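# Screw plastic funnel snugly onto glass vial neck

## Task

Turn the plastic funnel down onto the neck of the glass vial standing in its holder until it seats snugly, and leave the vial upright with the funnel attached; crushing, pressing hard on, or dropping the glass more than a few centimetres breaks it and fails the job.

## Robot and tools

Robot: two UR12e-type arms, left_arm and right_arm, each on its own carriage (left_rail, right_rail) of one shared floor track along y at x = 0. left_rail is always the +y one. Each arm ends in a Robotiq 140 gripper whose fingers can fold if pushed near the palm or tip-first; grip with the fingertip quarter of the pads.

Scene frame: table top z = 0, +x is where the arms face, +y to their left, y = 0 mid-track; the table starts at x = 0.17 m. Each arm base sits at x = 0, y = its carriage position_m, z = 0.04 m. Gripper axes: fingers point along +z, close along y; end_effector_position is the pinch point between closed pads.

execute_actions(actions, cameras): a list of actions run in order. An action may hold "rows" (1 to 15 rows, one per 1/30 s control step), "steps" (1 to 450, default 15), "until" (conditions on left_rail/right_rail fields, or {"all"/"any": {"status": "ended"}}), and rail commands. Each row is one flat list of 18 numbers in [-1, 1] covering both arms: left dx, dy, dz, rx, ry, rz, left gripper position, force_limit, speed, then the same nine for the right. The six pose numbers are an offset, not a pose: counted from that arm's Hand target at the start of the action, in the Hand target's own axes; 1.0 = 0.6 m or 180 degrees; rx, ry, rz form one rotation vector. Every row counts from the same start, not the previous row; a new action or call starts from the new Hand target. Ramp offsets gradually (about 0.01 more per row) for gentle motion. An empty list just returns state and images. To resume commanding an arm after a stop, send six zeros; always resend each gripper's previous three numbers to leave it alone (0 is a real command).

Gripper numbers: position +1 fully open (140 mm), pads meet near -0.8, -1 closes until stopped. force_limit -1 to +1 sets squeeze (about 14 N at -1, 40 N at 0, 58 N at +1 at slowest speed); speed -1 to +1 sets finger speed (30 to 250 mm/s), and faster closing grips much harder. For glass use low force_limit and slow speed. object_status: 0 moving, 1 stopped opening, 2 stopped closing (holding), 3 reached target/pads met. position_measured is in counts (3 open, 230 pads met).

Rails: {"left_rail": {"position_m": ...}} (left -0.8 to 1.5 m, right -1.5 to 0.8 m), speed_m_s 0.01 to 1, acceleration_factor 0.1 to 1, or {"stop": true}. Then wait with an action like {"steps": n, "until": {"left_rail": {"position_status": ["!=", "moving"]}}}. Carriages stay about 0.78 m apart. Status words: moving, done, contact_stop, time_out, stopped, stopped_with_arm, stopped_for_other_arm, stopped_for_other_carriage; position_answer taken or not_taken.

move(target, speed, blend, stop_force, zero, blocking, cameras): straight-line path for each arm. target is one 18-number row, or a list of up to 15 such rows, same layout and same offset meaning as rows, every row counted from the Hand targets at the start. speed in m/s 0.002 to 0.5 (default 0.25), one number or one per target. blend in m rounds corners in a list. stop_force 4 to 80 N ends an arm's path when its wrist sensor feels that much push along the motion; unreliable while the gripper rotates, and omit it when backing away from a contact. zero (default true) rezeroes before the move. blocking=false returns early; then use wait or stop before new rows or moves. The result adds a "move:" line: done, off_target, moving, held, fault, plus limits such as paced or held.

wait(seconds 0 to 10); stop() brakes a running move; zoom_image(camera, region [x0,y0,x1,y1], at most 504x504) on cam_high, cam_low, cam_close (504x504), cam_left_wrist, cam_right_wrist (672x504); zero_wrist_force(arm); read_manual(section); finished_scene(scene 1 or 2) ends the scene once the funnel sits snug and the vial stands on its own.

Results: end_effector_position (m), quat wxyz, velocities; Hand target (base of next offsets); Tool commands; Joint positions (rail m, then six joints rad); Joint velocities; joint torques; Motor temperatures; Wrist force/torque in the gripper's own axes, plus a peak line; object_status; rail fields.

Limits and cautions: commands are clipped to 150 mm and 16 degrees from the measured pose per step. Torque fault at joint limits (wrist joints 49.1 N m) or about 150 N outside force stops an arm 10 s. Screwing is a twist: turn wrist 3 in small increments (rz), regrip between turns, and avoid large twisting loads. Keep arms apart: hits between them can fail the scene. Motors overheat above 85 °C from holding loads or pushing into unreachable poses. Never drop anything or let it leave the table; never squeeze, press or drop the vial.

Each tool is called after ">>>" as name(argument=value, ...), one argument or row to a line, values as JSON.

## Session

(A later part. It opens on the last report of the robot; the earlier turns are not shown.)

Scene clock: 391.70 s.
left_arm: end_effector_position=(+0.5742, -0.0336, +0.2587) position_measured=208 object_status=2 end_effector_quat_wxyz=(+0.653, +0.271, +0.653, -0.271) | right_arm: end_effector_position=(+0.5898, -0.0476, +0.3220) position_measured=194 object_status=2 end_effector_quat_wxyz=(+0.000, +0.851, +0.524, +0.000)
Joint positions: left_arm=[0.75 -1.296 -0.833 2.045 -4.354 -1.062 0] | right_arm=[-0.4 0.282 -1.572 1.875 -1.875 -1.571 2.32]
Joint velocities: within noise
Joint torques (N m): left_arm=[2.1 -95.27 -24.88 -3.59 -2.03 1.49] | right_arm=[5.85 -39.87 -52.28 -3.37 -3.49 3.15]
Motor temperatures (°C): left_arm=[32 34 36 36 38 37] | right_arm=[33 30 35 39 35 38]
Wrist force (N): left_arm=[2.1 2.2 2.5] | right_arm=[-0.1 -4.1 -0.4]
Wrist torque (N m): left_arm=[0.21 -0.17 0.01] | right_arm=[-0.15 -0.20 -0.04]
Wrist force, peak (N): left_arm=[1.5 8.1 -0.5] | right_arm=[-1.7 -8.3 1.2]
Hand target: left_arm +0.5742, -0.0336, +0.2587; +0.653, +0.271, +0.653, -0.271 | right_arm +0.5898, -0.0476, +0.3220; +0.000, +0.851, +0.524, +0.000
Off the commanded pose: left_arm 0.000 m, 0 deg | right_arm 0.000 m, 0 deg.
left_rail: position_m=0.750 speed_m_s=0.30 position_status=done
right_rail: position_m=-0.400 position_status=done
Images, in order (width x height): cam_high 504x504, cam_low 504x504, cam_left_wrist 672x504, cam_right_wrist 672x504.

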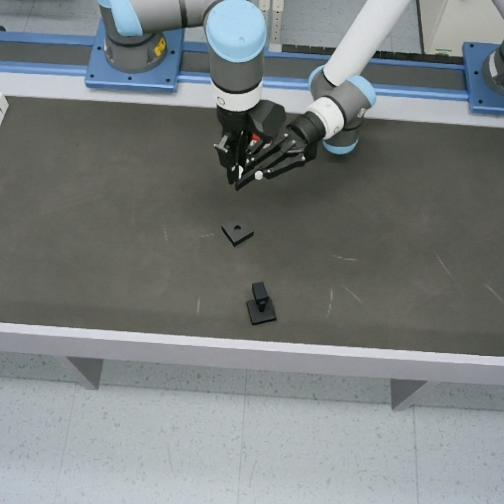

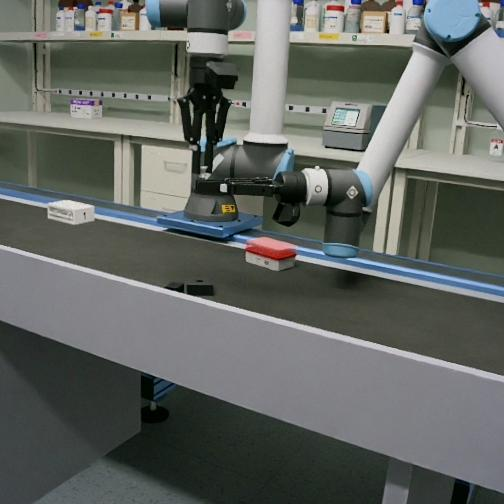

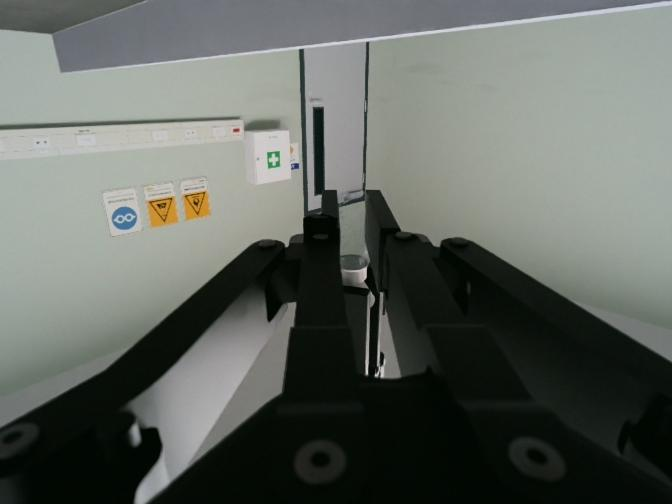

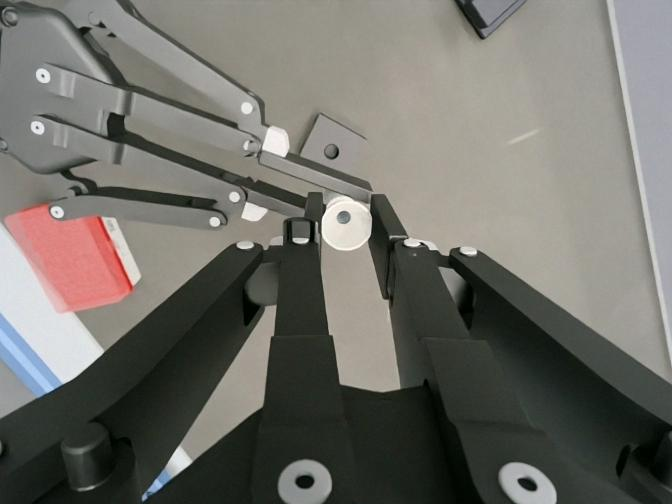

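>>> execute_actions(
  actions=[
    {"rows":[[0,0,0,0,0,0,-1,-1,-1,0,0,0.000,0,0,0,-0.98,-0.02,-1]],"steps":45},
  ],
  cameras=[],
)

>>> move(
  target=[0,0,0,0,0,0,-1,-1,-1,0,0,0.0003,0,0,0.3,-0.98,-0.02,-1],
  speed=0.25,
  cameras=["cam_left_wrist","cam_right_wrist"],
)

>>> zoom_image(
  camera="cam_left_wrist",
  region=[335, 235, 375, 290],
)

>>> move(
  target=[0,0,0,0,0,0,-1,-1,-1,0,0,0.0006,0,0,0.6,-0.98,-0.02,-1],
  speed=0.25,
  cameras=["cam_left_wrist","cam_right_wrist"],
)

>>> zoom_image(
  camera="cam_left_wrist",
  region=[335, 235, 375, 290],
)

>>> zoom_image(
  camera="cam_right_wrist",
  region=[310, 180, 390, 260],
)

Scene clock: 395.73 s.
left_arm: end_effector_position=(+0.5742, -0.0336, +0.2587) position_measured=208 object_status=2 end_effector_quat_wxyz=(+0.653, +0.271, +0.653, -0.271) | right_arm: end_effector_position=(+0.5898, -0.0476, +0.3220) position_measured=195 object_status=2 end_effector_quat_wxyz=(+0.000, +0.851, +0.524, +0.000)
Joint positions: left_arm=[0.75 -1.296 -0.833 2.045 -4.354 -1.062 0] | right_arm=[-0.4 0.282 -1.572 1.875 -1.875 -1.571 2.32]
Joint velocities: within noise
Joint torques (N m): left_arm=[4.61 -93.07 -25.36 -3.21 -3.22 1.2] | right_arm=[2.99 -40.67 -46.14 -5.23 -3.06 3.01]
Motor temperatures (°C): left_arm=[32 34 36 36 38 37] | right_arm=[33 30 35 39 35 38]
Wrist force (N): left_arm=[3.0 2.3 2.4] | right_arm=[-0.6 -3.8 -1.4]
Wrist torque (N m): left_arm=[0.21 -0.19 -0.01] | right_arm=[-0.07 -0.13 -0.04]
Wrist force, peak (N): left_arm=[3.3 2.3 2.7] | right_arm=[-0.3 -4.7 -1.3]
Hand target: left_arm +0.5742, -0.0336, +0.2587; +0.653, +0.271, +0.653, -0.271 | right_arm +0.5898, -0.0476, +0.3220; +0.000, +0.851, +0.524, +0.000
Off the commanded pose: left_arm 0.000 m, 0 deg | right_arm 0.000 m, 0 deg.
left_rail: position_m=0.750 speed_m_s=0.30 position_status=done
right_rail: position_m=-0.400 position_status=done
No camera images: "cameras" was empty.

Scene clock: 398.20 s.
left_arm: end_effector_position=(+0.5742, -0.0336, +0.2587) position_measured=208 object_status=2 end_effector_quat_wxyz=(+0.653, +0.271, +0.653, -0.271) | right_arm: end_effector_position=(+0.5898, -0.0476, +0.3219) position_measured=195 object_status=2 end_effector_quat_wxyz=(+0.000, +0.997, +0.081, +0.000)
Joint positions: left_arm=[0.75 -1.296 -0.833 2.045 -4.354 -1.062 0] | right_arm=[-0.4 0.282 -1.572 1.876 -1.875 -1.571 3.262]
Joint velocities: within noise
Joint torques (N m): left_arm=[5.55 -92.53 -23.73 -2.74 -1.41 1.47] | right_arm=[6.59 -40.5 -53.04 -5.69 -3.31 3.34]
Motor temperatures (°C): left_arm=[32 34 36 36 38 37] | right_arm=[33 30 35 39 35 38]
Wrist force (N): left_arm=[0.5 0.4 0.8] | right_arm=[-0.9 -1.7 1.5]
Wrist torque (N m): left_arm=[0.24 -0.30 0.09] | right_arm=[-0.29 -0.02 -0.11]
Wrist force, peak (N): left_arm=[5.2 1.5 2.0] | right_arm=[-0.7 -3.1 -3.5]
Hand target: left_arm +0.5742, -0.0336, +0.2587; +0.653, +0.271, +0.653, -0.271 | right_arm +0.5898, -0.0476, +0.3218; +0.000, +0.997, +0.081, +0.000
Off the commanded pose: left_arm 0.000 m, 0 deg | right_arm 0.000 m, 0 deg.
left_rail: position_m=0.750 speed_m_s=0.30 position_status=done
right_rail: position_m=-0.400 position_status=done
move: done
Images, in order (width x height): cam_left_wrist 672x504, cam_right_wrist 672x504.

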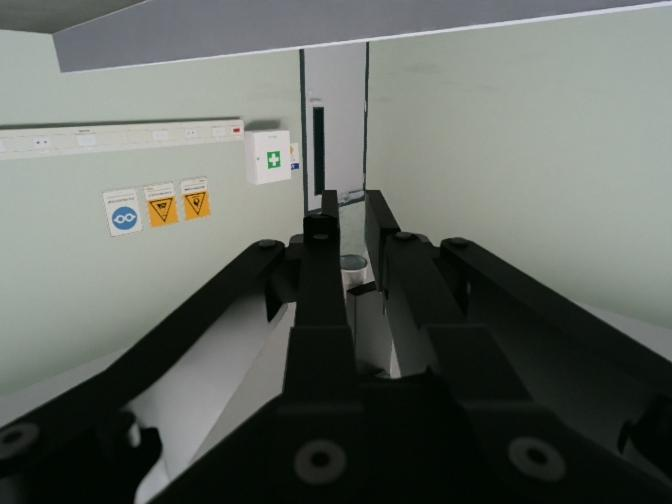

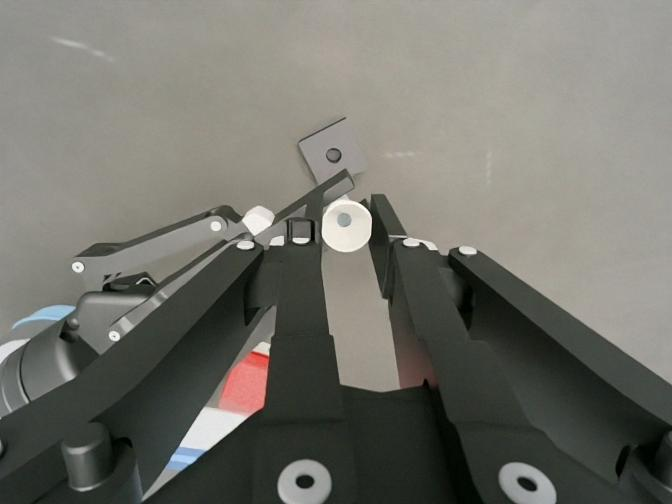

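Scaled by 9.164 from the camera's 672x504 image, which has a finer 960x720 frame.

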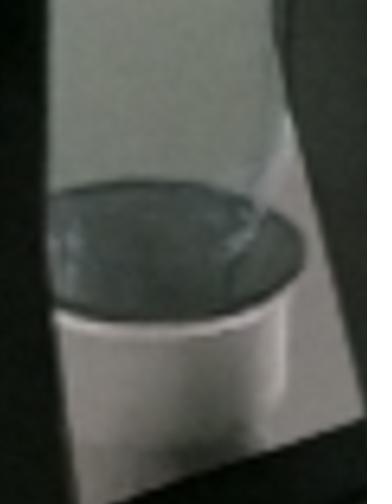

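Scene clock: 402.57 s.
left_arm: end_effector_position=(+0.5743, -0.0336, +0.2587) position_measured=208 object_status=2 end_effector_quat_wxyz=(+0.653, +0.271, +0.653, -0.271) | right_arm: end_effector_position=(+0.5898, -0.0476, +0.3215) position_measured=195 object_status=2 end_effector_quat_wxyz=(+0.000, -0.651, +0.759, +0.000)
Joint positions: left_arm=[0.75 -1.296 -0.833 2.045 -4.354 -1.062 0] | right_arm=[-0.4 0.282 -1.572 1.876 -1.876 -1.571 5.147]
Joint velocities: within noise
Joint torques (N m): left_arm=[-15.56 -93.72 -24.33 -2.6 -5.15 1.15] | right_arm=[5.09 -38.84 -55.34 -7.88 -3.28 3.3]
Motor temperatures (°C): left_arm=[32 34 36 36 38 37] | right_arm=[33 30 35 39 35 38]
Wrist force (N): left_arm=[0.7 6.5 4.3] | right_arm=[3.6 7.3 0.8]
Wrist torque (N m): left_arm=[0.08 -0.03 -0.20] | right_arm=[-0.27 -0.20 -0.08]
Wrist force, peak (N): left_arm=[2.3 13.8 3.2] | right_arm=[5.6 13.9 0.1]
Hand target: left_arm +0.5742, -0.0336, +0.2587; +0.653, +0.271, +0.653, -0.271 | right_arm +0.5898, -0.0476, +0.3215; +0.000, -0.651, +0.759, +0.000
Off the commanded pose: left_arm 0.000 m, 0 deg | right_arm 0.000 m, 0 deg.
left_rail: position_m=0.750 speed_m_s=0.30 position_status=done
right_rail: position_m=-0.400 position_status=done
move: done
Images, in order (width x height): cam_left_wrist 672x504, cam_right_wrist 672x504.

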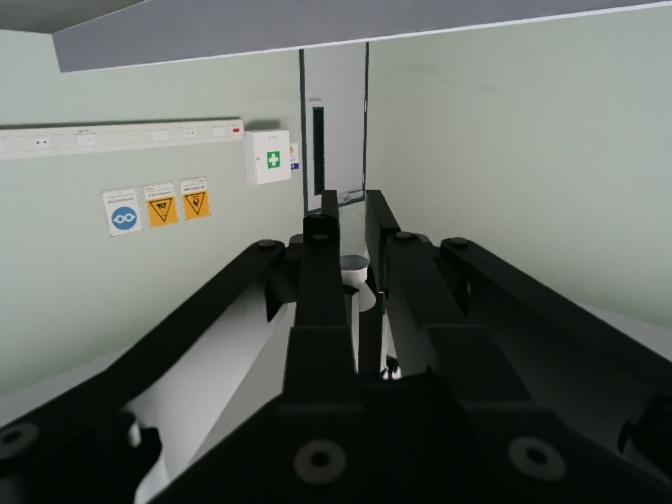

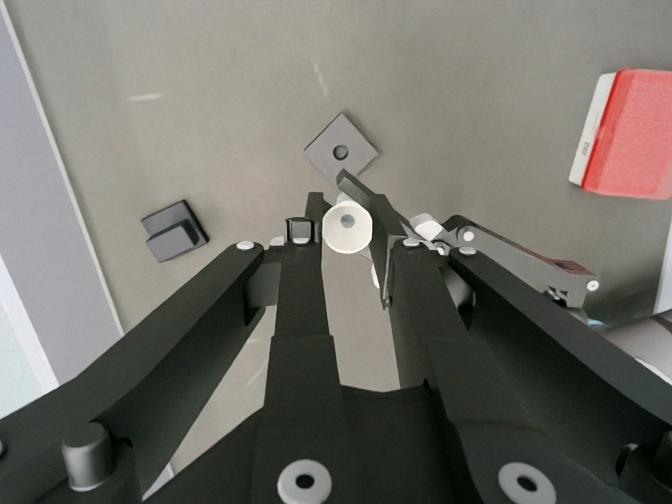

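Scaled by 9.164 from the camera's 672x504 image, which has a finer 960x720 frame.

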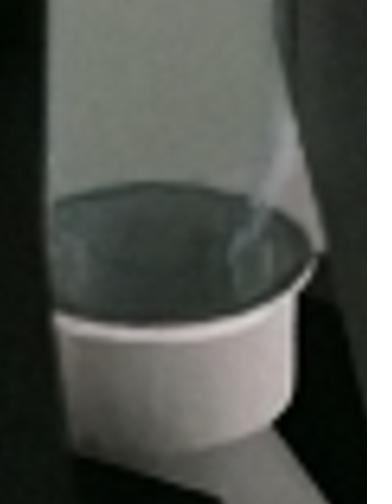

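Scaled by 6.300 from the camera's 672x504 image, which has a finer 960x720 frame.

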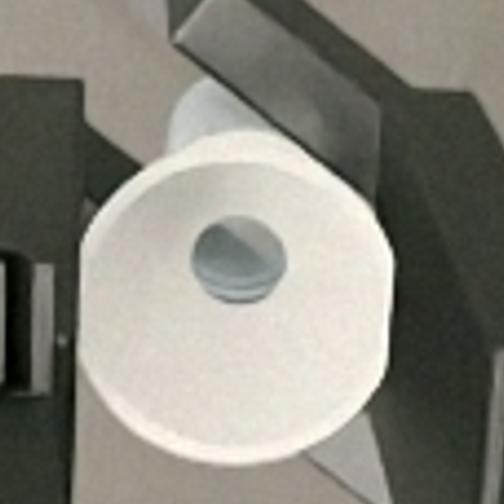

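>>> execute_actions(
  actions=[
    {"rows":[[0,0,0,0,0,0,-1,-1,-1,0,0,0,0,0,0,-0.38,-1,-1]],"steps":45},
  ],
  cameras=["cam_right_wrist","cam_left_wrist"],
)

>>> zoom_image(
  camera="cam_right_wrist",
  region=[310, 180, 390, 260],
)

>>> zoom_image(
  camera="cam_left_wrist",
  region=[335, 235, 375, 290],
)

Scene clock: 405.57 s.
left_arm: end_effector_position=(+0.5742, -0.0337, +0.2587) position_measured=208 object_status=2 end_effector_quat_wxyz=(+0.653, +0.271, +0.653, -0.271) | right_arm: end_effector_position=(+0.5898, -0.0476, +0.3215) position_measured=177 object_status=3 end_effector_quat_wxyz=(+0.000, -0.651, +0.759, +0.000)
Joint positions: left_arm=[0.75 -1.296 -0.833 2.045 -4.354 -1.062 0] | right_arm=[-0.4 0.282 -1.572 1.876 -1.876 -1.571 5.147]
Joint velocities: within noise
Joint torques (N m): left_arm=[8.13 -92.66 -23.83 -2 1.93 1.34] | right_arm=[6.6 -46.18 -40.17 -5.17 -1.51 2.49]
Motor temperatures (°C): left_arm=[32 34 36 36 38 37] | right_arm=[33 30 35 39 35 38]
Wrist force (N): left_arm=[0.9 0.0 -0.5] | right_arm=[0.7 -0.7 0.9]
Wrist torque (N m): left_arm=[0.14 -0.28 0.11] | right_arm=[-0.17 -0.15 0.04]
Wrist force, peak (N): left_arm=[0.4 7.1 4.5] | right_arm=[3.8 7.8 1.3]
Hand target: left_arm +0.5742, -0.0337, +0.2587; +0.653, +0.271, +0.653, -0.271 | right_arm +0.5898, -0.0476, +0.3215; +0.000, -0.651, +0.759, +0.000
Off the commanded pose: left_arm 0.000 m, 0 deg | right_arm 0.000 m, 0 deg.
left_rail: position_m=0.750 speed_m_s=0.30 position_status=done
right_rail: position_m=-0.400 position_status=done
Images, in order (width x height): cam_left_wrist 672x504, cam_right_wrist 672x504.

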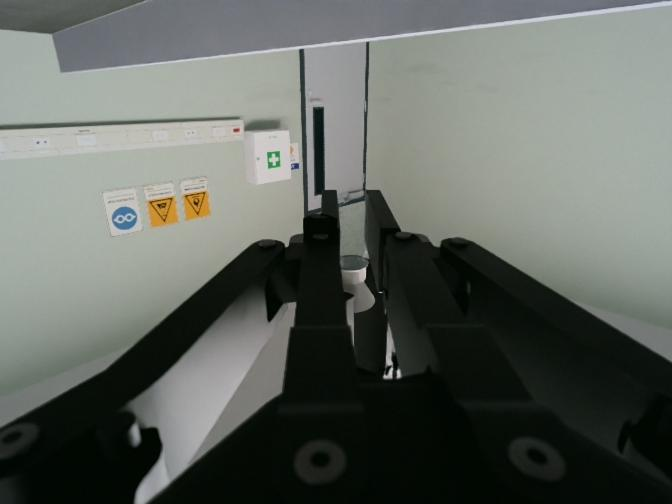

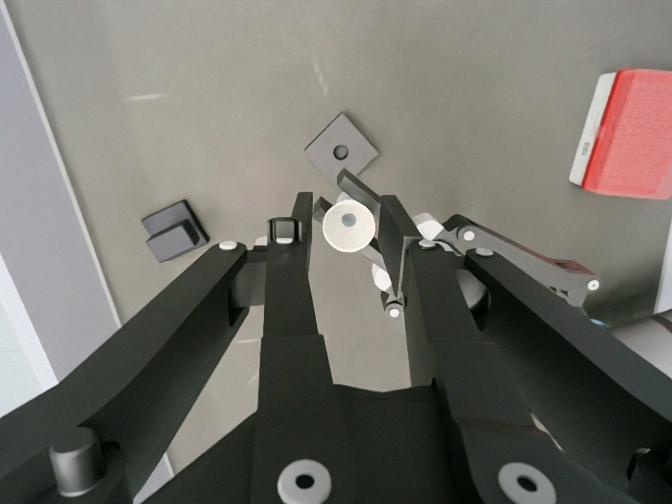

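Scaled by 6.300 from the camera's 672x504 image, which has a finer 960x720 frame.

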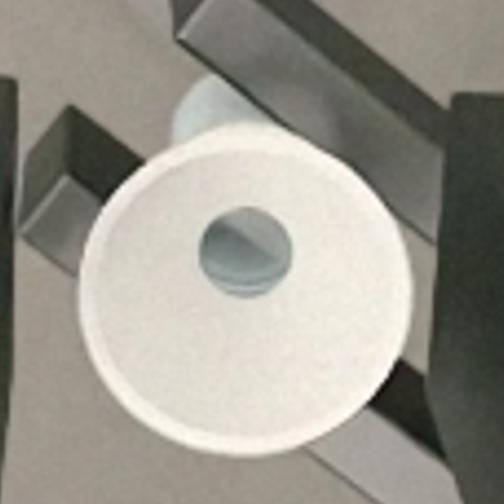

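Scaled by 9.164 from the camera's 672x504 image, which has a finer 960x720 frame.

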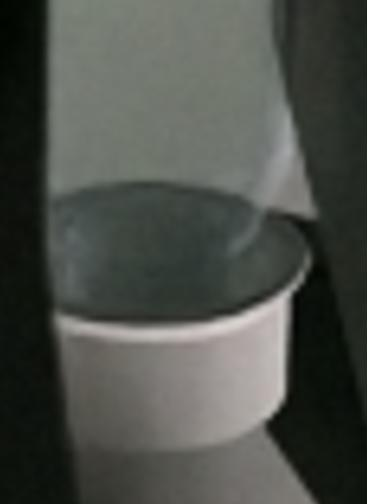

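>>> move(
  target=[
    [-0.0008,0.0015,0,0,0,0,-1,-1,-1,-0.0008,0.0015,0,0,0,-0.9,-0.38,-1,-1],
    [0,0,0,0,0,0,-1,-1,-1,-0.0008,0.0015,0,0,0,0.2,-0.38,-1,-1],
    [0,0,0,0,0,0,-1,-1,-1,-0.0008,0.0015,0,0,0,-0.7,-0.38,-1,-1],
  ],
  speed=0.5,
  cameras=[],
)

Scene clock: 416.60 s.
left_arm: end_effector_position=(+0.5742, -0.0337, +0.2587) position_measured=208 object_status=2 end_effector_quat_wxyz=(+0.653, +0.271, +0.653, -0.271) | right_arm: end_effector_position=(+0.5890, -0.0469, +0.3215) position_measured=177 object_status=3 end_effector_quat_wxyz=(+0.000, +0.972, +0.236, +0.000)
Joint positions: left_arm=[0.75 -1.296 -0.833 2.045 -4.354 -1.062 0] | right_arm=[-0.4 0.284 -1.572 1.877 -1.876 -1.571 -3.334]
Joint velocities: within noise
Joint torques (N m): left_arm=[-4.63 -62.98 -22.91 -4.13 1.39 1.02] | right_arm=[-14.46 -68.53 -39.45 -1.68 3.93 -3.41]
Motor temperatures (°C): left_arm=[32 34 36 36 38 37] | right_arm=[33 30 35 39 35 38]
Wrist force (N): left_arm=[1.1 0.0 -0.7] | right_arm=[0.9 -0.3 0.3]
Wrist torque (N m): left_arm=[0.13 -0.34 0.10] | right_arm=[-0.10 -0.19 0.04]
Wrist force, peak (N): left_arm=[1.3 0.0 -0.9] | right_arm=[2.0 -0.3 0.7]
Hand target: left_arm +0.5742, -0.0337, +0.2587; +0.653, +0.271, +0.653, -0.271 | right_arm +0.5890, -0.0469, +0.3215; +0.000, +0.972, +0.236, +0.000
Off the commanded pose: left_arm 0.000 m, 0 deg | right_arm 0.000 m, 0 deg.
left_rail: position_m=0.750 speed_m_s=0.30 position_status=done
right_rail: position_m=-0.400 position_status=done
move: done
No camera images: "cameras" was empty.

>>> move(
  target=[
    [0,0,0,0,0,0,-1,-1,-1,0,0,0,0,0,-0.8,-0.38,-1,-1],
  ],
  speed=0.5,
  cameras=["cam_right_wrist"],
)

>>> zoom_image(
  camera="cam_right_wrist",
  region=[310, 180, 390, 260],
)

>>> execute_actions(
  actions=[
    {"rows":[[0,0,0,0,0,0,-1,-1,-1,0,0,0,0,0,0,-1,-1,-1]],"steps":60},
  ],
  cameras=["cam_right_wrist"],
)

>>> zoom_image(
  camera="cam_right_wrist",
  region=[310, 180, 390, 260],
)

Scene clock: 424.67 s.
left_arm: end_effector_position=(+0.5742, -0.0337, +0.2587) position_measured=208 object_status=2 end_effector_quat_wxyz=(+0.653, +0.271, +0.653, -0.271) | right_arm: end_effector_position=(+0.5890, -0.0469, +0.3215) position_measured=177 object_status=3 end_effector_quat_wxyz=(+0.000, +0.076, +0.997, +0.000)
Joint positions: left_arm=[0.75 -1.296 -0.833 2.045 -4.354 -1.062 0] | right_arm=[-0.4 0.284 -1.572 1.877 -1.876 -1.571 -5.847]
Joint velocities: within noise
Joint torques (N m): left_arm=[-1.39 -62.95 -12.1 -2 0.84 1.01] | right_arm=[-13.92 -68.6 -39.42 -1.68 3.81 -3.17]
Motor temperatures (°C): left_arm=[32 34 36 36 38 37] | right_arm=[33 30 35 39 35 38]
Wrist force (N): left_arm=[1.0 0.1 -0.2] | right_arm=[1.1 -0.7 1.3]
Wrist torque (N m): left_arm=[0.17 -0.31 0.10] | right_arm=[-0.20 -0.23 0.04]
Wrist force, peak (N): left_arm=[1.2 0.1 -1.0] | right_arm=[1.5 -1.0 0.9]
Hand target: left_arm +0.5742, -0.0337, +0.2587; +0.653, +0.271, +0.653, -0.271 | right_arm +0.5890, -0.0469, +0.3215; +0.000, +0.076, +0.997, +0.000
Off the commanded pose: left_arm 0.000 m, 0 deg | right_arm 0.000 m, 0 deg.
left_rail: position_m=0.750 speed_m_s=0.30 position_status=done
right_rail: position_m=-0.400 position_status=done
move: done
Images, in order (width x height): cam_right_wrist 672x504.

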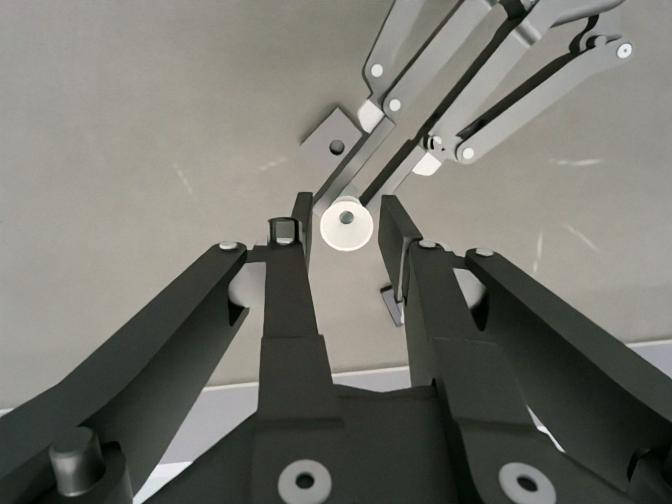

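Scaled by 6.300 from the camera's 672x504 image, which has a finer 960x720 frame.

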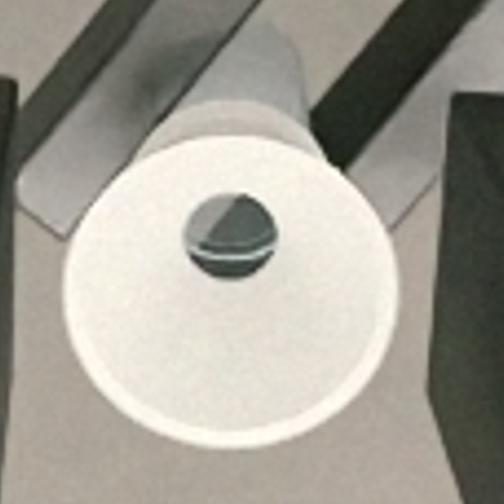

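Scene clock: 426.87 s.
left_arm: end_effector_position=(+0.5742, -0.0337, +0.2587) position_measured=208 object_status=2 end_effector_quat_wxyz=(+0.653, +0.271, +0.653, -0.271) | right_arm: end_effector_position=(+0.5890, -0.0470, +0.3215) position_measured=193 object_status=2 end_effector_quat_wxyz=(+0.000, +0.076, +0.997, +0.000)
Joint positions: left_arm=[0.75 -1.296 -0.833 2.045 -4.354 -1.062 0] | right_arm=[-0.4 0.284 -1.572 1.877 -1.876 -1.571 -5.847]
Joint velocities: within noise
Joint torques (N m): left_arm=[-2.89 -62.33 -11.39 -1.67 0.64 1.22] | right_arm=[-6.22 -62.82 -43.28 -3.06 3.44 -3.01]
Motor temperatures (°C): left_arm=[32 34 36 36 38 37] | right_arm=[33 30 35 39 35 38]
Wrist force (N): left_arm=[1.7 1.5 -1.9] | right_arm=[0.7 -3.4 -0.9]
Wrist torque (N m): left_arm=[0.08 -0.26 0.05] | right_arm=[-0.23 -0.20 0.03]
Wrist force, peak (N): left_arm=[2.7 1.8 -1.9] | right_arm=[0.8 -3.6 -0.2]
Hand target: left_arm +0.5742, -0.0337, +0.2587; +0.653, +0.271, +0.653, -0.271 | right_arm +0.5890, -0.0469, +0.3215; +0.000, +0.076, +0.997, +0.000
Off the commanded pose: left_arm 0.000 m, 0 deg | right_arm 0.000 m, 0 deg.
left_rail: position_m=0.750 speed_m_s=0.30 position_status=done
right_rail: position_m=-0.400 position_status=done
Images, in order (width x height): cam_right_wrist 672x504.

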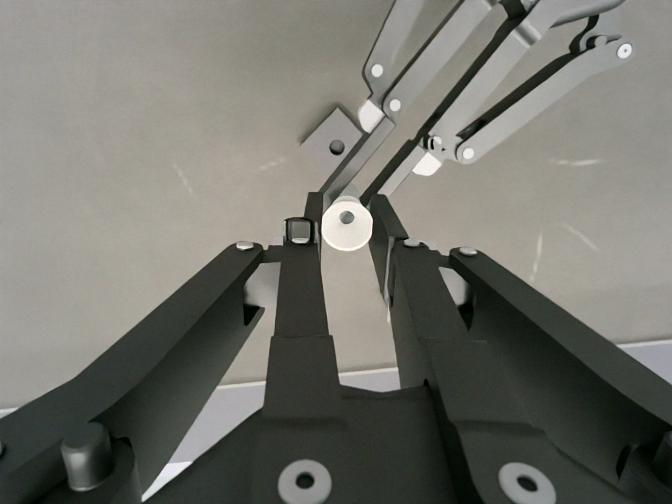

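Scaled by 6.300 from the camera's 672x504 image, which has a finer 960x720 frame.

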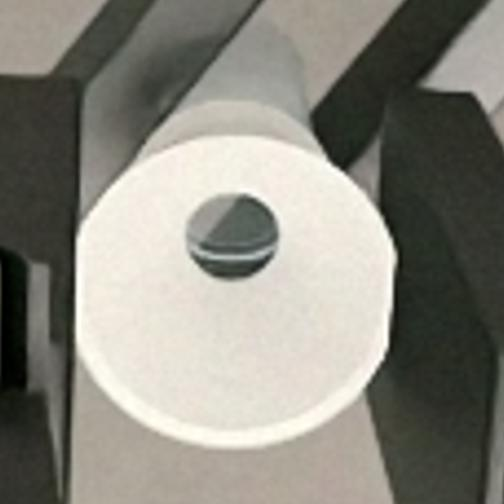

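>>> move(
  target=[0,0,0,0,0,0,-1,-1,-1,0,0,0.0003,0,0,0.5,-1,-1,-1],
  speed=0.3,
  cameras=[],
)

>>> move(
  target=[0,0,0,0,0,0,-1,-1,-1,0,0,0.0003,0,0,0.5,-1,-1,-1],
  speed=0.3,
  cameras=["cam_left_wrist","cam_right_wrist"],
)

>>> zoom_image(
  camera="cam_left_wrist",
  region=[335, 235, 375, 290],
)

>>> zoom_image(
  camera="cam_right_wrist",
  region=[310, 180, 390, 260],
)

>>> move(
  target=[0,0,0,0,0,0,-1,-1,-1,0,0,0.0003,0,0,0.5,-1,-1,-1],
  speed=0.3,
  cameras=["cam_left_wrist","cam_right_wrist"],
)

>>> zoom_image(
  camera="cam_left_wrist",
  region=[335, 235, 375, 290],
)

>>> zoom_image(
  camera="cam_right_wrist",
  region=[310, 180, 390, 260],
)

Scene clock: 431.70 s.
left_arm: end_effector_position=(+0.5742, -0.0337, +0.2587) position_measured=208 object_status=2 end_effector_quat_wxyz=(+0.653, +0.271, +0.653, -0.271) | right_arm: end_effector_position=(+0.5890, -0.0470, +0.3213) position_measured=193 object_status=2 end_effector_quat_wxyz=(+0.000, +0.759, +0.651, +0.000)
Joint positions: left_arm=[0.75 -1.296 -0.833 2.045 -4.354 -1.062 0] | right_arm=[-0.4 0.284 -1.572 1.877 -1.876 -1.571 -4.276]
Joint velocities: within noise
Joint torques (N m): left_arm=[4.64 -65.09 -11.04 -2.03 -0.22 0.92] | right_arm=[7.51 -40.41 -52.69 -3.31 -2.91 3.24]
Motor temperatures (°C): left_arm=[32 34 36 36 38 37] | right_arm=[33 30 35 39 35 38]
Wrist force (N): left_arm=[0.0 -0.1 -0.6] | right_arm=[0.7 -0.5 1.4]
Wrist torque (N m): left_arm=[0.14 -0.27 0.09] | right_arm=[-0.14 -0.21 -0.03]
Wrist force, peak (N): left_arm=[2.5 1.8 -1.9] | right_arm=[0.6 -3.2 -0.4]
Hand target: left_arm +0.5742, -0.0337, +0.2587; +0.653, +0.271, +0.653, -0.271 | right_arm +0.5890, -0.0469, +0.3213; +0.000, +0.759, +0.651, +0.000
Off the commanded pose: left_arm 0.000 m, 0 deg | right_arm 0.000 m, 0 deg.
left_rail: position_m=0.750 speed_m_s=0.30 position_status=done
right_rail: position_m=-0.400 position_status=done
move: done
No camera images: "cameras" was empty.

Scene clock: 434.93 s.
left_arm: end_effector_position=(+0.5742, -0.0337, +0.2587) position_measured=208 object_status=2 end_effector_quat_wxyz=(+0.653, +0.271, +0.653, -0.271) | right_arm: end_effector_position=(+0.5890, -0.0470, +0.3211) position_measured=193 object_status=2 end_effector_quat_wxyz=(+0.000, +0.997, -0.076, +0.000)
Joint positions: left_arm=[0.75 -1.296 -0.833 2.045 -4.354 -1.062 0] | right_arm=[-0.4 0.284 -1.572 1.877 -1.876 -1.571 -2.705]
Joint velocities: within noise
Joint torques (N m): left_arm=[3.35 -65.59 -11.6 -1.84 -0.99 1.11] | right_arm=[8.21 -40.66 -53.35 -4.16 -2.82 3.03]
Motor temperatures (°C): left_arm=[32 34 36 36 38 37] | right_arm=[33 30 35 39 35 38]
Wrist force (N): left_arm=[0.1 1.2 -1.2] | right_arm=[0.5 0.8 2.1]
Wrist torque (N m): left_arm=[0.18 -0.34 0.06] | right_arm=[-0.17 -0.14 -0.03]
Wrist force, peak (N): left_arm=[1.1 0.6 -2.9] | right_arm=[1.9 1.3 1.2]
Hand target: left_arm +0.5742, -0.0337, +0.2587; +0.653, +0.271, +0.653, -0.271 | right_arm +0.5890, -0.0469, +0.3211; +0.000, +0.997, -0.076, +0.000
Off the commanded pose: left_arm 0.000 m, 0 deg | right_arm 0.000 m, 0 deg.
left_rail: position_m=0.750 speed_m_s=0.30 position_status=done
right_rail: position_m=-0.400 position_status=done
move: done
Images, in order (width x height): cam_left_wrist 672x504, cam_right_wrist 672x504.

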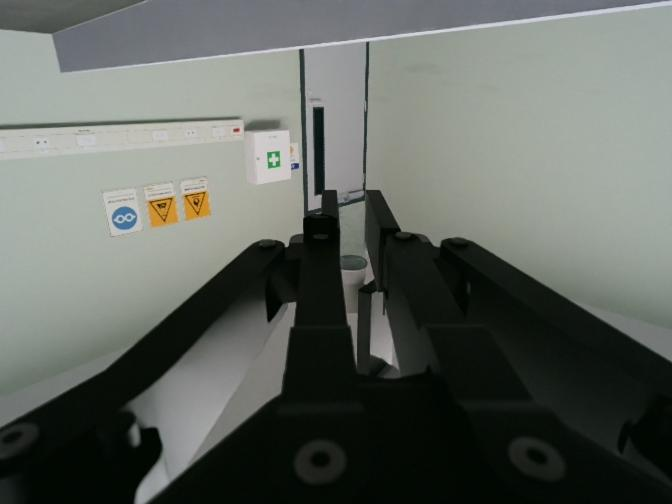

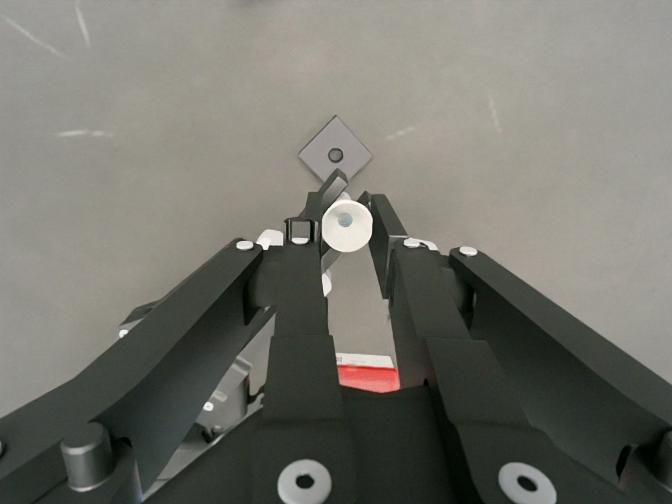

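Scaled by 9.164 from the camera's 672x504 image, which has a finer 960x720 frame.

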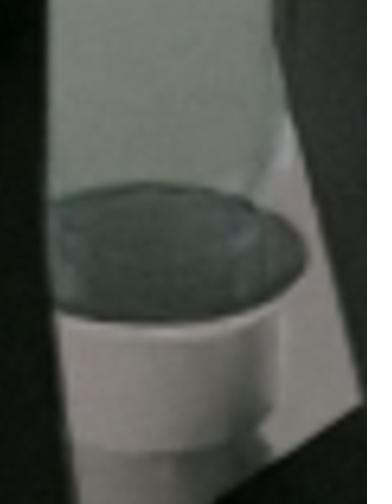

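Scaled by 6.300 from the camera's 672x504 image, which has a finer 960x720 frame.

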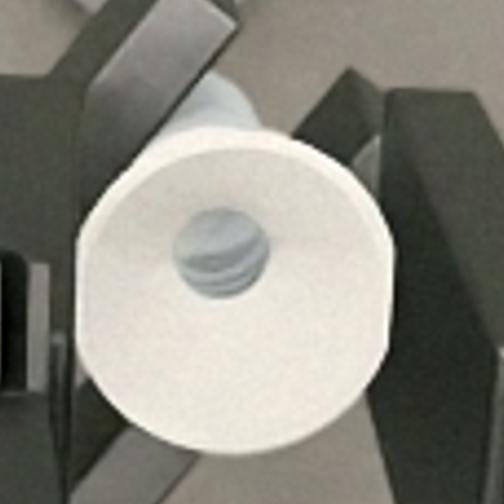

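Scene clock: 438.17 s.
left_arm: end_effector_position=(+0.5742, -0.0337, +0.2587) position_measured=208 object_status=2 end_effector_quat_wxyz=(+0.653, +0.271, +0.653, -0.271) | right_arm: end_effector_position=(+0.5890, -0.0470, +0.3210) position_measured=193 object_status=2 end_effector_quat_wxyz=(+0.000, -0.651, +0.759, +0.000)
Joint positions: left_arm=[0.75 -1.296 -0.833 2.045 -4.354 -1.062 0] | right_arm=[-0.4 0.284 -1.572 1.878 -1.877 -1.571 -1.135]
Joint velocities: within noise
Joint torques (N m): left_arm=[6.83 -65.36 -10.63 -1.68 -1.35 1.25] | right_arm=[6.93 -40.4 -52.86 -3.48 -3.22 2.94]
Motor temperatures (°C): left_arm=[32 34 36 36 38 37] | right_arm=[33 30 35 39 35 38]
Wrist force (N): left_arm=[0.2 -0.1 -0.6] | right_arm=[1.1 -0.5 1.2]
Wrist torque (N m): left_arm=[0.14 -0.32 0.09] | right_arm=[-0.17 -0.22 -0.04]
Wrist force, peak (N): left_arm=[1.4 1.5 -2.2] | right_arm=[0.6 1.4 2.0]
Hand target: left_arm +0.5742, -0.0337, +0.2587; +0.653, +0.271, +0.653, -0.271 | right_arm +0.5890, -0.0469, +0.3209; +0.000, -0.651, +0.759, +0.000
Off the commanded pose: left_arm 0.000 m, 0 deg | right_arm 0.000 m, 0 deg.
left_rail: position_m=0.750 speed_m_s=0.30 position_status=done
right_rail: position_m=-0.400 position_status=done
move: done
Images, in order (width x height): cam_left_wrist 672x504, cam_right_wrist 672x504.

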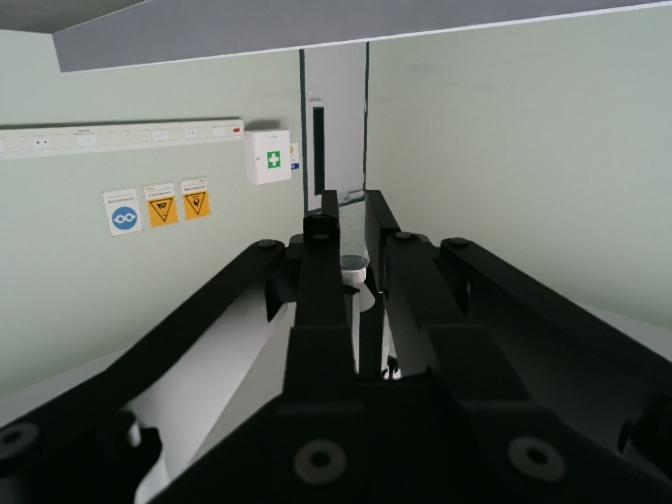

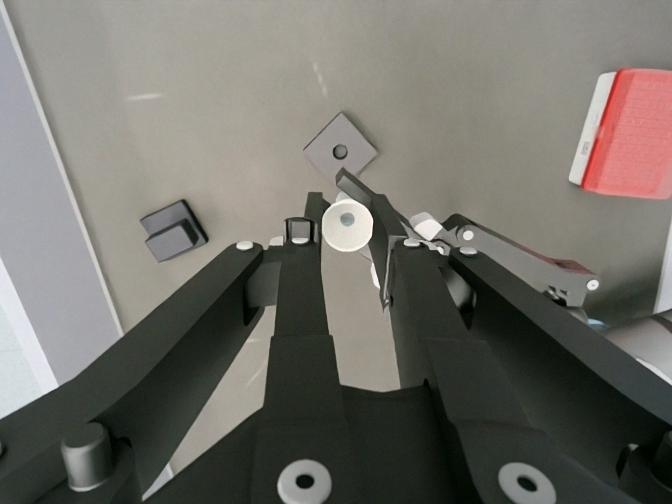

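Scaled by 9.164 from the camera's 672x504 image, which has a finer 960x720 frame.

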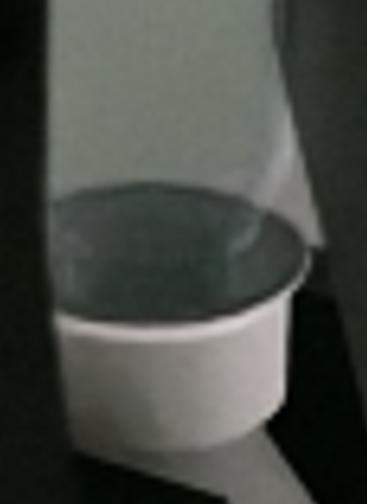

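Scaled by 6.300 from the camera's 672x504 image, which has a finer 960x720 frame.

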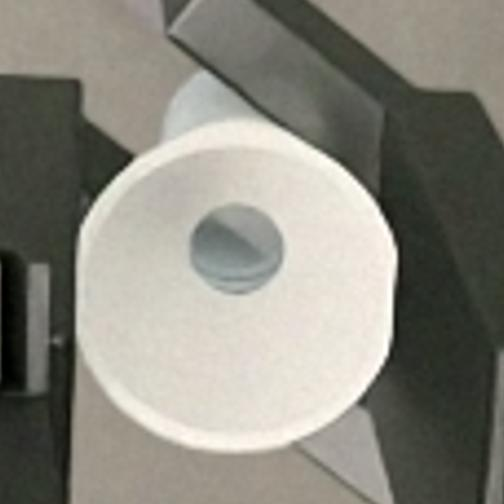

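>>> execute_actions(
  actions=[
    {"rows":[[0,0,0,0,0,0,-0.98,-0.02,-1,0,0,0,0,0,0,-0.98,-0.02,-1]],"steps":45},
  ],
  cameras=[],
)

>>> move(
  target=[0,0,0,0,0,0,-0.98,-0.02,-1,0,0,0.0002,0,0,0.25,-0.98,-0.02,-1],
  speed=0.15,
  cameras=[],
)

>>> move(
  target=[0,0,0,0,0,0,-0.98,-0.02,-1,0,0,0.0002,0,0,0.25,-0.98,-0.02,-1],
  speed=0.15,
  cameras=["cam_left_wrist","cam_right_wrist"],
)

>>> zoom_image(
  camera="cam_left_wrist",
  region=[335, 235, 375, 290],
)

>>> zoom_image(
  camera="cam_right_wrist",
  region=[310, 180, 390, 260],
)

Scene clock: 441.80 s.
left_arm: end_effector_position=(+0.5742, -0.0337, +0.2587) position_measured=209 object_status=2 end_effector_quat_wxyz=(+0.653, +0.271, +0.653, -0.271) | right_arm: end_effector_position=(+0.5890, -0.0469, +0.3210) position_measured=195 object_status=2 end_effector_quat_wxyz=(+0.000, -0.651, +0.759, +0.000)
Joint positions: left_arm=[0.75 -1.296 -0.833 2.045 -4.354 -1.062 0] | right_arm=[-0.4 0.284 -1.572 1.878 -1.877 -1.571 -1.135]
Joint velocities: within noise
Joint torques (N m): left_arm=[9.4 -66.36 -11.48 -1.49 -1.81 1.06] | right_arm=[7.87 -41.38 -49.87 -2.71 -2.45 3.08]
Motor temperatures (°C): left_arm=[32 34 36 36 38 37] | right_arm=[33 30 35 39 35 38]
Wrist force (N): left_arm=[0.9 0.2 -0.7] | right_arm=[1.4 -1.4 0.6]
Wrist torque (N m): left_arm=[0.23 -0.35 0.09] | right_arm=[-0.24 -0.19 -0.04]
Wrist force, peak (N): left_arm=[1.3 0.0 -1.1] | right_arm=[1.6 -0.8 2.0]
Hand target: left_arm +0.5742, -0.0336, +0.2587; +0.653, +0.271, +0.653, -0.271 | right_arm +0.5890, -0.0469, +0.3209; +0.000, -0.651, +0.759, +0.000
Off the commanded pose: left_arm 0.000 m, 0 deg | right_arm 0.000 m, 0 deg.
left_rail: position_m=0.750 speed_m_s=0.30 position_status=done
right_rail: position_m=-0.400 position_status=done
No camera images: "cameras" was empty.

Scene clock: 444.93 s.
left_arm: end_effector_position=(+0.5742, -0.0336, +0.2587) position_measured=209 object_status=2 end_effector_quat_wxyz=(+0.653, +0.271, +0.653, -0.271) | right_arm: end_effector_position=(+0.5890, -0.0470, +0.3208) position_measured=195 object_status=2 end_effector_quat_wxyz=(+0.000, -0.311, +0.950, +0.000)
Joint positions: left_arm=[0.75 -1.296 -0.833 2.045 -4.354 -1.062 0] | right_arm=[-0.4 0.284 -1.572 1.878 -1.877 -1.571 -0.349]
Joint velocities: within noise
Joint torques (N m): left_arm=[9.41 -67.44 -10.99 -1.53 -2.25 0.97] | right_arm=[9.64 -38.45 -47.73 -6.44 -2.53 3.32]
Motor temperatures (°C): left_arm=[32 34 36 36 38 37] | right_arm=[33 30 35 39 35 38]
Wrist force (N): left_arm=[0.8 -0.9 -2.2] | right_arm=[0.0 -2.2 0.5]
Wrist torque (N m): left_arm=[0.25 -0.35 0.13] | right_arm=[-0.08 -0.24 -0.10]
Wrist force, peak (N): left_arm=[1.6 -0.6 -3.1] | right_arm=[0.9 -3.4 1.0]
Hand target: left_arm +0.5742, -0.0336, +0.2587; +0.653, +0.271, +0.653, -0.271 | right_arm +0.5890, -0.0469, +0.3208; +0.000, -0.311, +0.950, +0.000
Off the commanded pose: left_arm 0.000 m, 0 deg | right_arm 0.000 m, 0 deg.
left_rail: position_m=0.750 speed_m_s=0.30 position_status=done
right_rail: position_m=-0.400 position_status=done
move: done
No camera images: "cameras" was empty.

Scene clock: 448.07 s.
left_arm: end_effector_position=(+0.5742, -0.0336, +0.2587) position_measured=209 object_status=2 end_effector_quat_wxyz=(+0.653, +0.271, +0.653, -0.271) | right_arm: end_effector_position=(+0.5890, -0.0470, +0.3207) position_measured=195 object_status=2 end_effector_quat_wxyz=(+0.000, +0.076, +0.997, +0.000)
Joint positions: left_arm=[0.75 -1.296 -0.833 2.045 -4.354 -1.062 0] | right_arm=[-0.4 0.284 -1.572 1.878 -1.877 -1.571 0.436]
Joint velocities: within noise
Joint torques (N m): left_arm=[11.4 -68.62 -11.28 -1.58 -2.08 0.8] | right_arm=[9.08 -37.85 -48.65 -7.56 -2.49 3.23]
Motor temperatures (°C): left_arm=[32 34 36 36 38 37] | right_arm=[33 30 35 39 35 38]
Wrist force (N): left_arm=[2.1 0.7 -1.4] | right_arm=[0.5 -2.5 -0.2]
Wrist torque (N m): left_arm=[0.13 -0.33 0.05] | right_arm=[-0.10 -0.23 -0.10]
Wrist force, peak (N): left_arm=[1.6 0.9 -3.5] | right_arm=[0.2 -4.2 0.8]
Hand target: left_arm +0.5742, -0.0336, +0.2587; +0.653, +0.271, +0.653, -0.271 | right_arm +0.5890, -0.0469, +0.3207; +0.000, +0.076, +0.997, +0.000
Off the commanded pose: left_arm 0.000 m, 0 deg | right_arm 0.000 m, 0 deg.
left_rail: position_m=0.750 speed_m_s=0.30 position_status=done
right_rail: position_m=-0.400 position_status=done
move: done
Images, in order (width x height): cam_left_wrist 672x504, cam_right_wrist 672x504.

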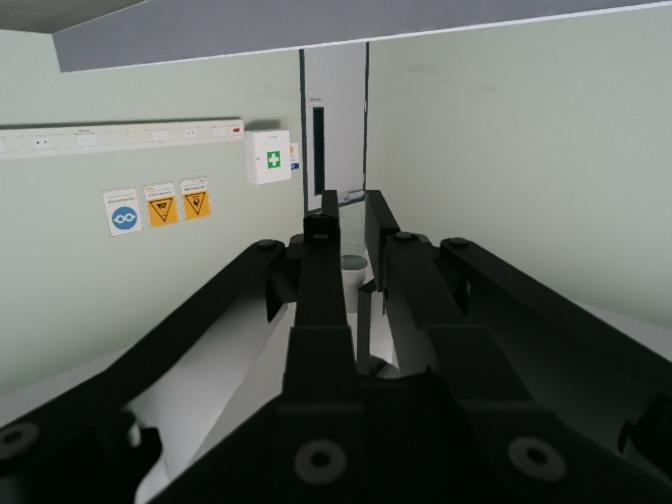

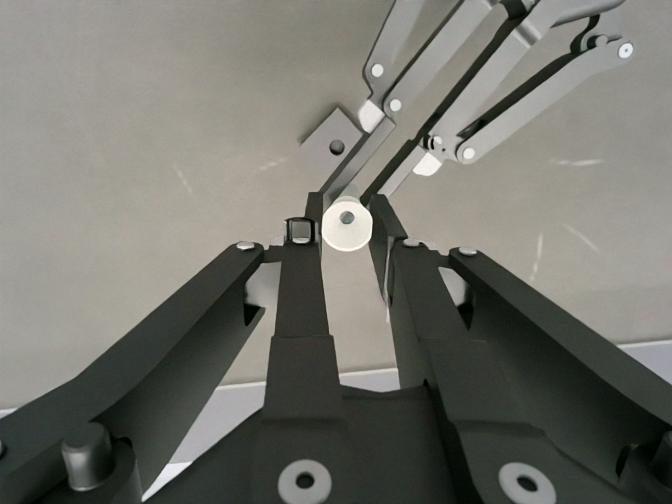

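Scaled by 9.164 from the camera's 672x504 image, which has a finer 960x720 frame.

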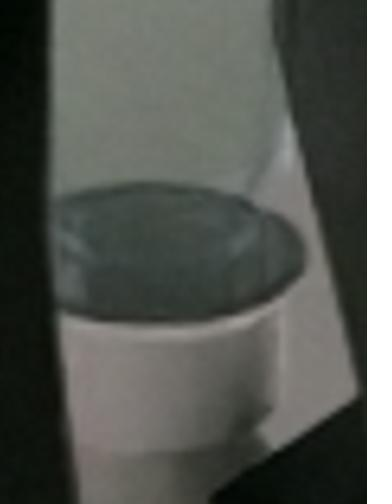

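Scaled by 6.300 from the camera's 672x504 image, which has a finer 960x720 frame.

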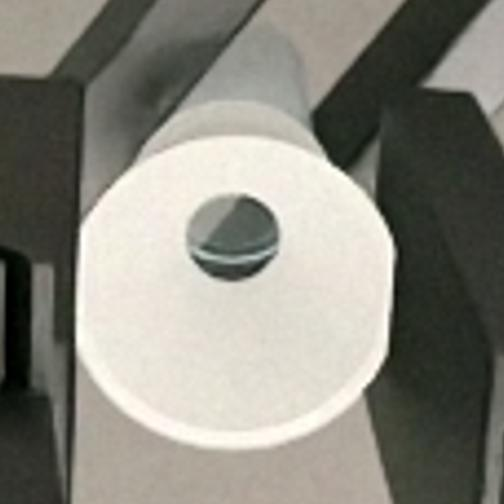

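>>> zoom_image(
  camera="cam_left_wrist",
  region=[320, 190, 390, 320],
)

>>> execute_actions(
  actions=[],
  cameras=["cam_low","cam_close","cam_high"],
)

>>> zoom_image(
  camera="cam_low",
  region=[180, 140, 260, 210],
)

>>> zoom_image(
  camera="cam_high",
  region=[200, 140, 280, 220],
)

Scaled by 3.877 from the camera's 672x504 image, which has a finer 960x720 frame.

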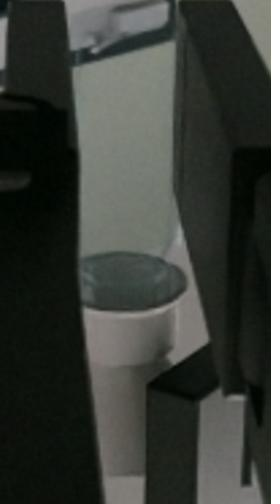

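Scene clock: 449.53 s.
left_arm: end_effector_position=(+0.5742, -0.0336, +0.2587) position_measured=209 object_status=2 end_effector_quat_wxyz=(+0.653, +0.271, +0.653, -0.271) | right_arm: end_effector_position=(+0.5890, -0.0470, +0.3207) position_measured=195 object_status=2 end_effector_quat_wxyz=(+0.000, +0.076, +0.997, +0.000)
Joint positions: left_arm=[0.75 -1.296 -0.833 2.045 -4.354 -1.062 0] | right_arm=[-0.4 0.284 -1.572 1.878 -1.877 -1.571 0.436]
Joint velocities: within noise
Joint torques (N m): left_arm=[8.59 -69.15 -11.69 -1.76 -2.14 1.16] | right_arm=[7.24 -40.39 -51.83 -6.33 -1.53 3.18]
Motor temperatures (°C): left_arm=[32 34 36 36 38 37] | right_arm=[33 30 35 39 35 38]
Wrist force (N): left_arm=[2.0 1.7 -2.1] | right_arm=[0.7 -2.8 0.2]
Wrist torque (N m): left_arm=[0.19 -0.44 0.03] | right_arm=[-0.08 -0.19 -0.10]
Wrist force, peak (N): left_arm=[2.4 1.6 -2.4] | right_arm=[0.8 -3.5 0.7]
Hand target: left_arm +0.5742, -0.0336, +0.2587; +0.653, +0.271, +0.653, -0.271 | right_arm +0.5890, -0.0469, +0.3207; +0.000, +0.076, +0.997, +0.000
Tool commands: left_gripper/position=-0.98 left_gripper/force_limit=-0.02 left_gripper/speed=-1.0 right_gripper/position=-0.98 right_gripper/force_limit=-0.02 right_gripper/speed=-1.0
Off the commanded pose: left_arm 0.000 m, 0 deg | right_arm 0.000 m, 0 deg.
left_rail: position_m=0.750 speed_m_s=0.30 position_status=done
right_rail: position_m=-0.400 position_status=done
Images, in order (width x height): cam_high 504x504, cam_low 504x504, cam_close 504x504.

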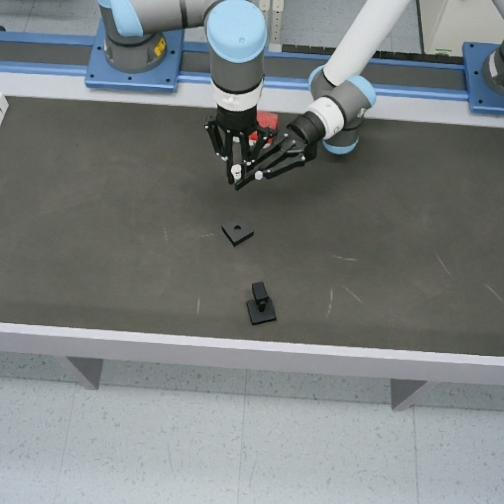

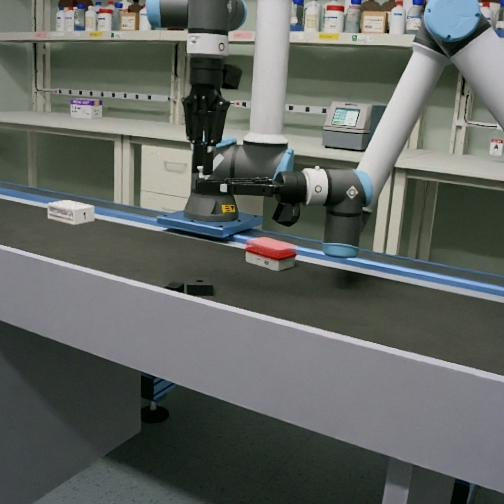

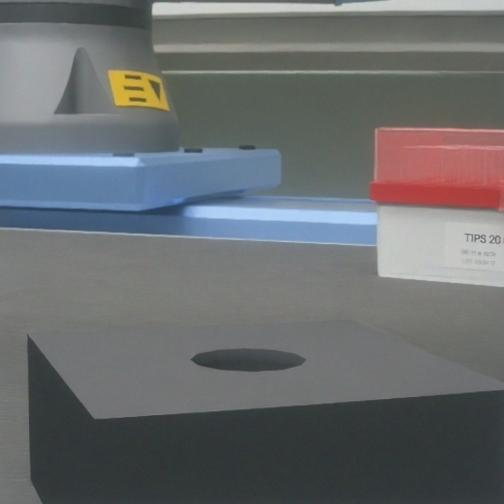

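Scaled by 6.300 from the camera's 504x504 image, which has a finer 720x720 frame.

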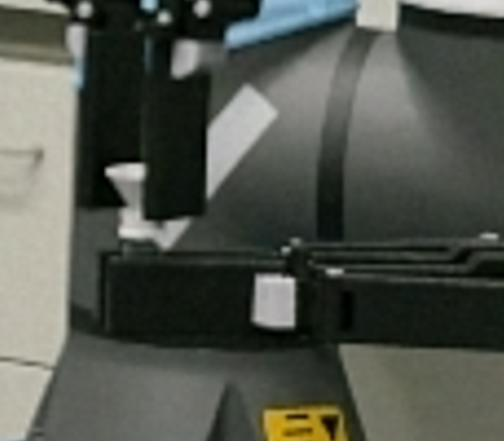

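Scaled by 6.300 from the camera's 504x504 image, which has a finer 720x720 frame.

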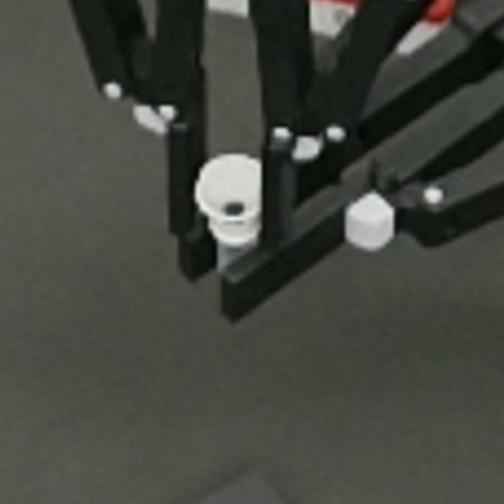

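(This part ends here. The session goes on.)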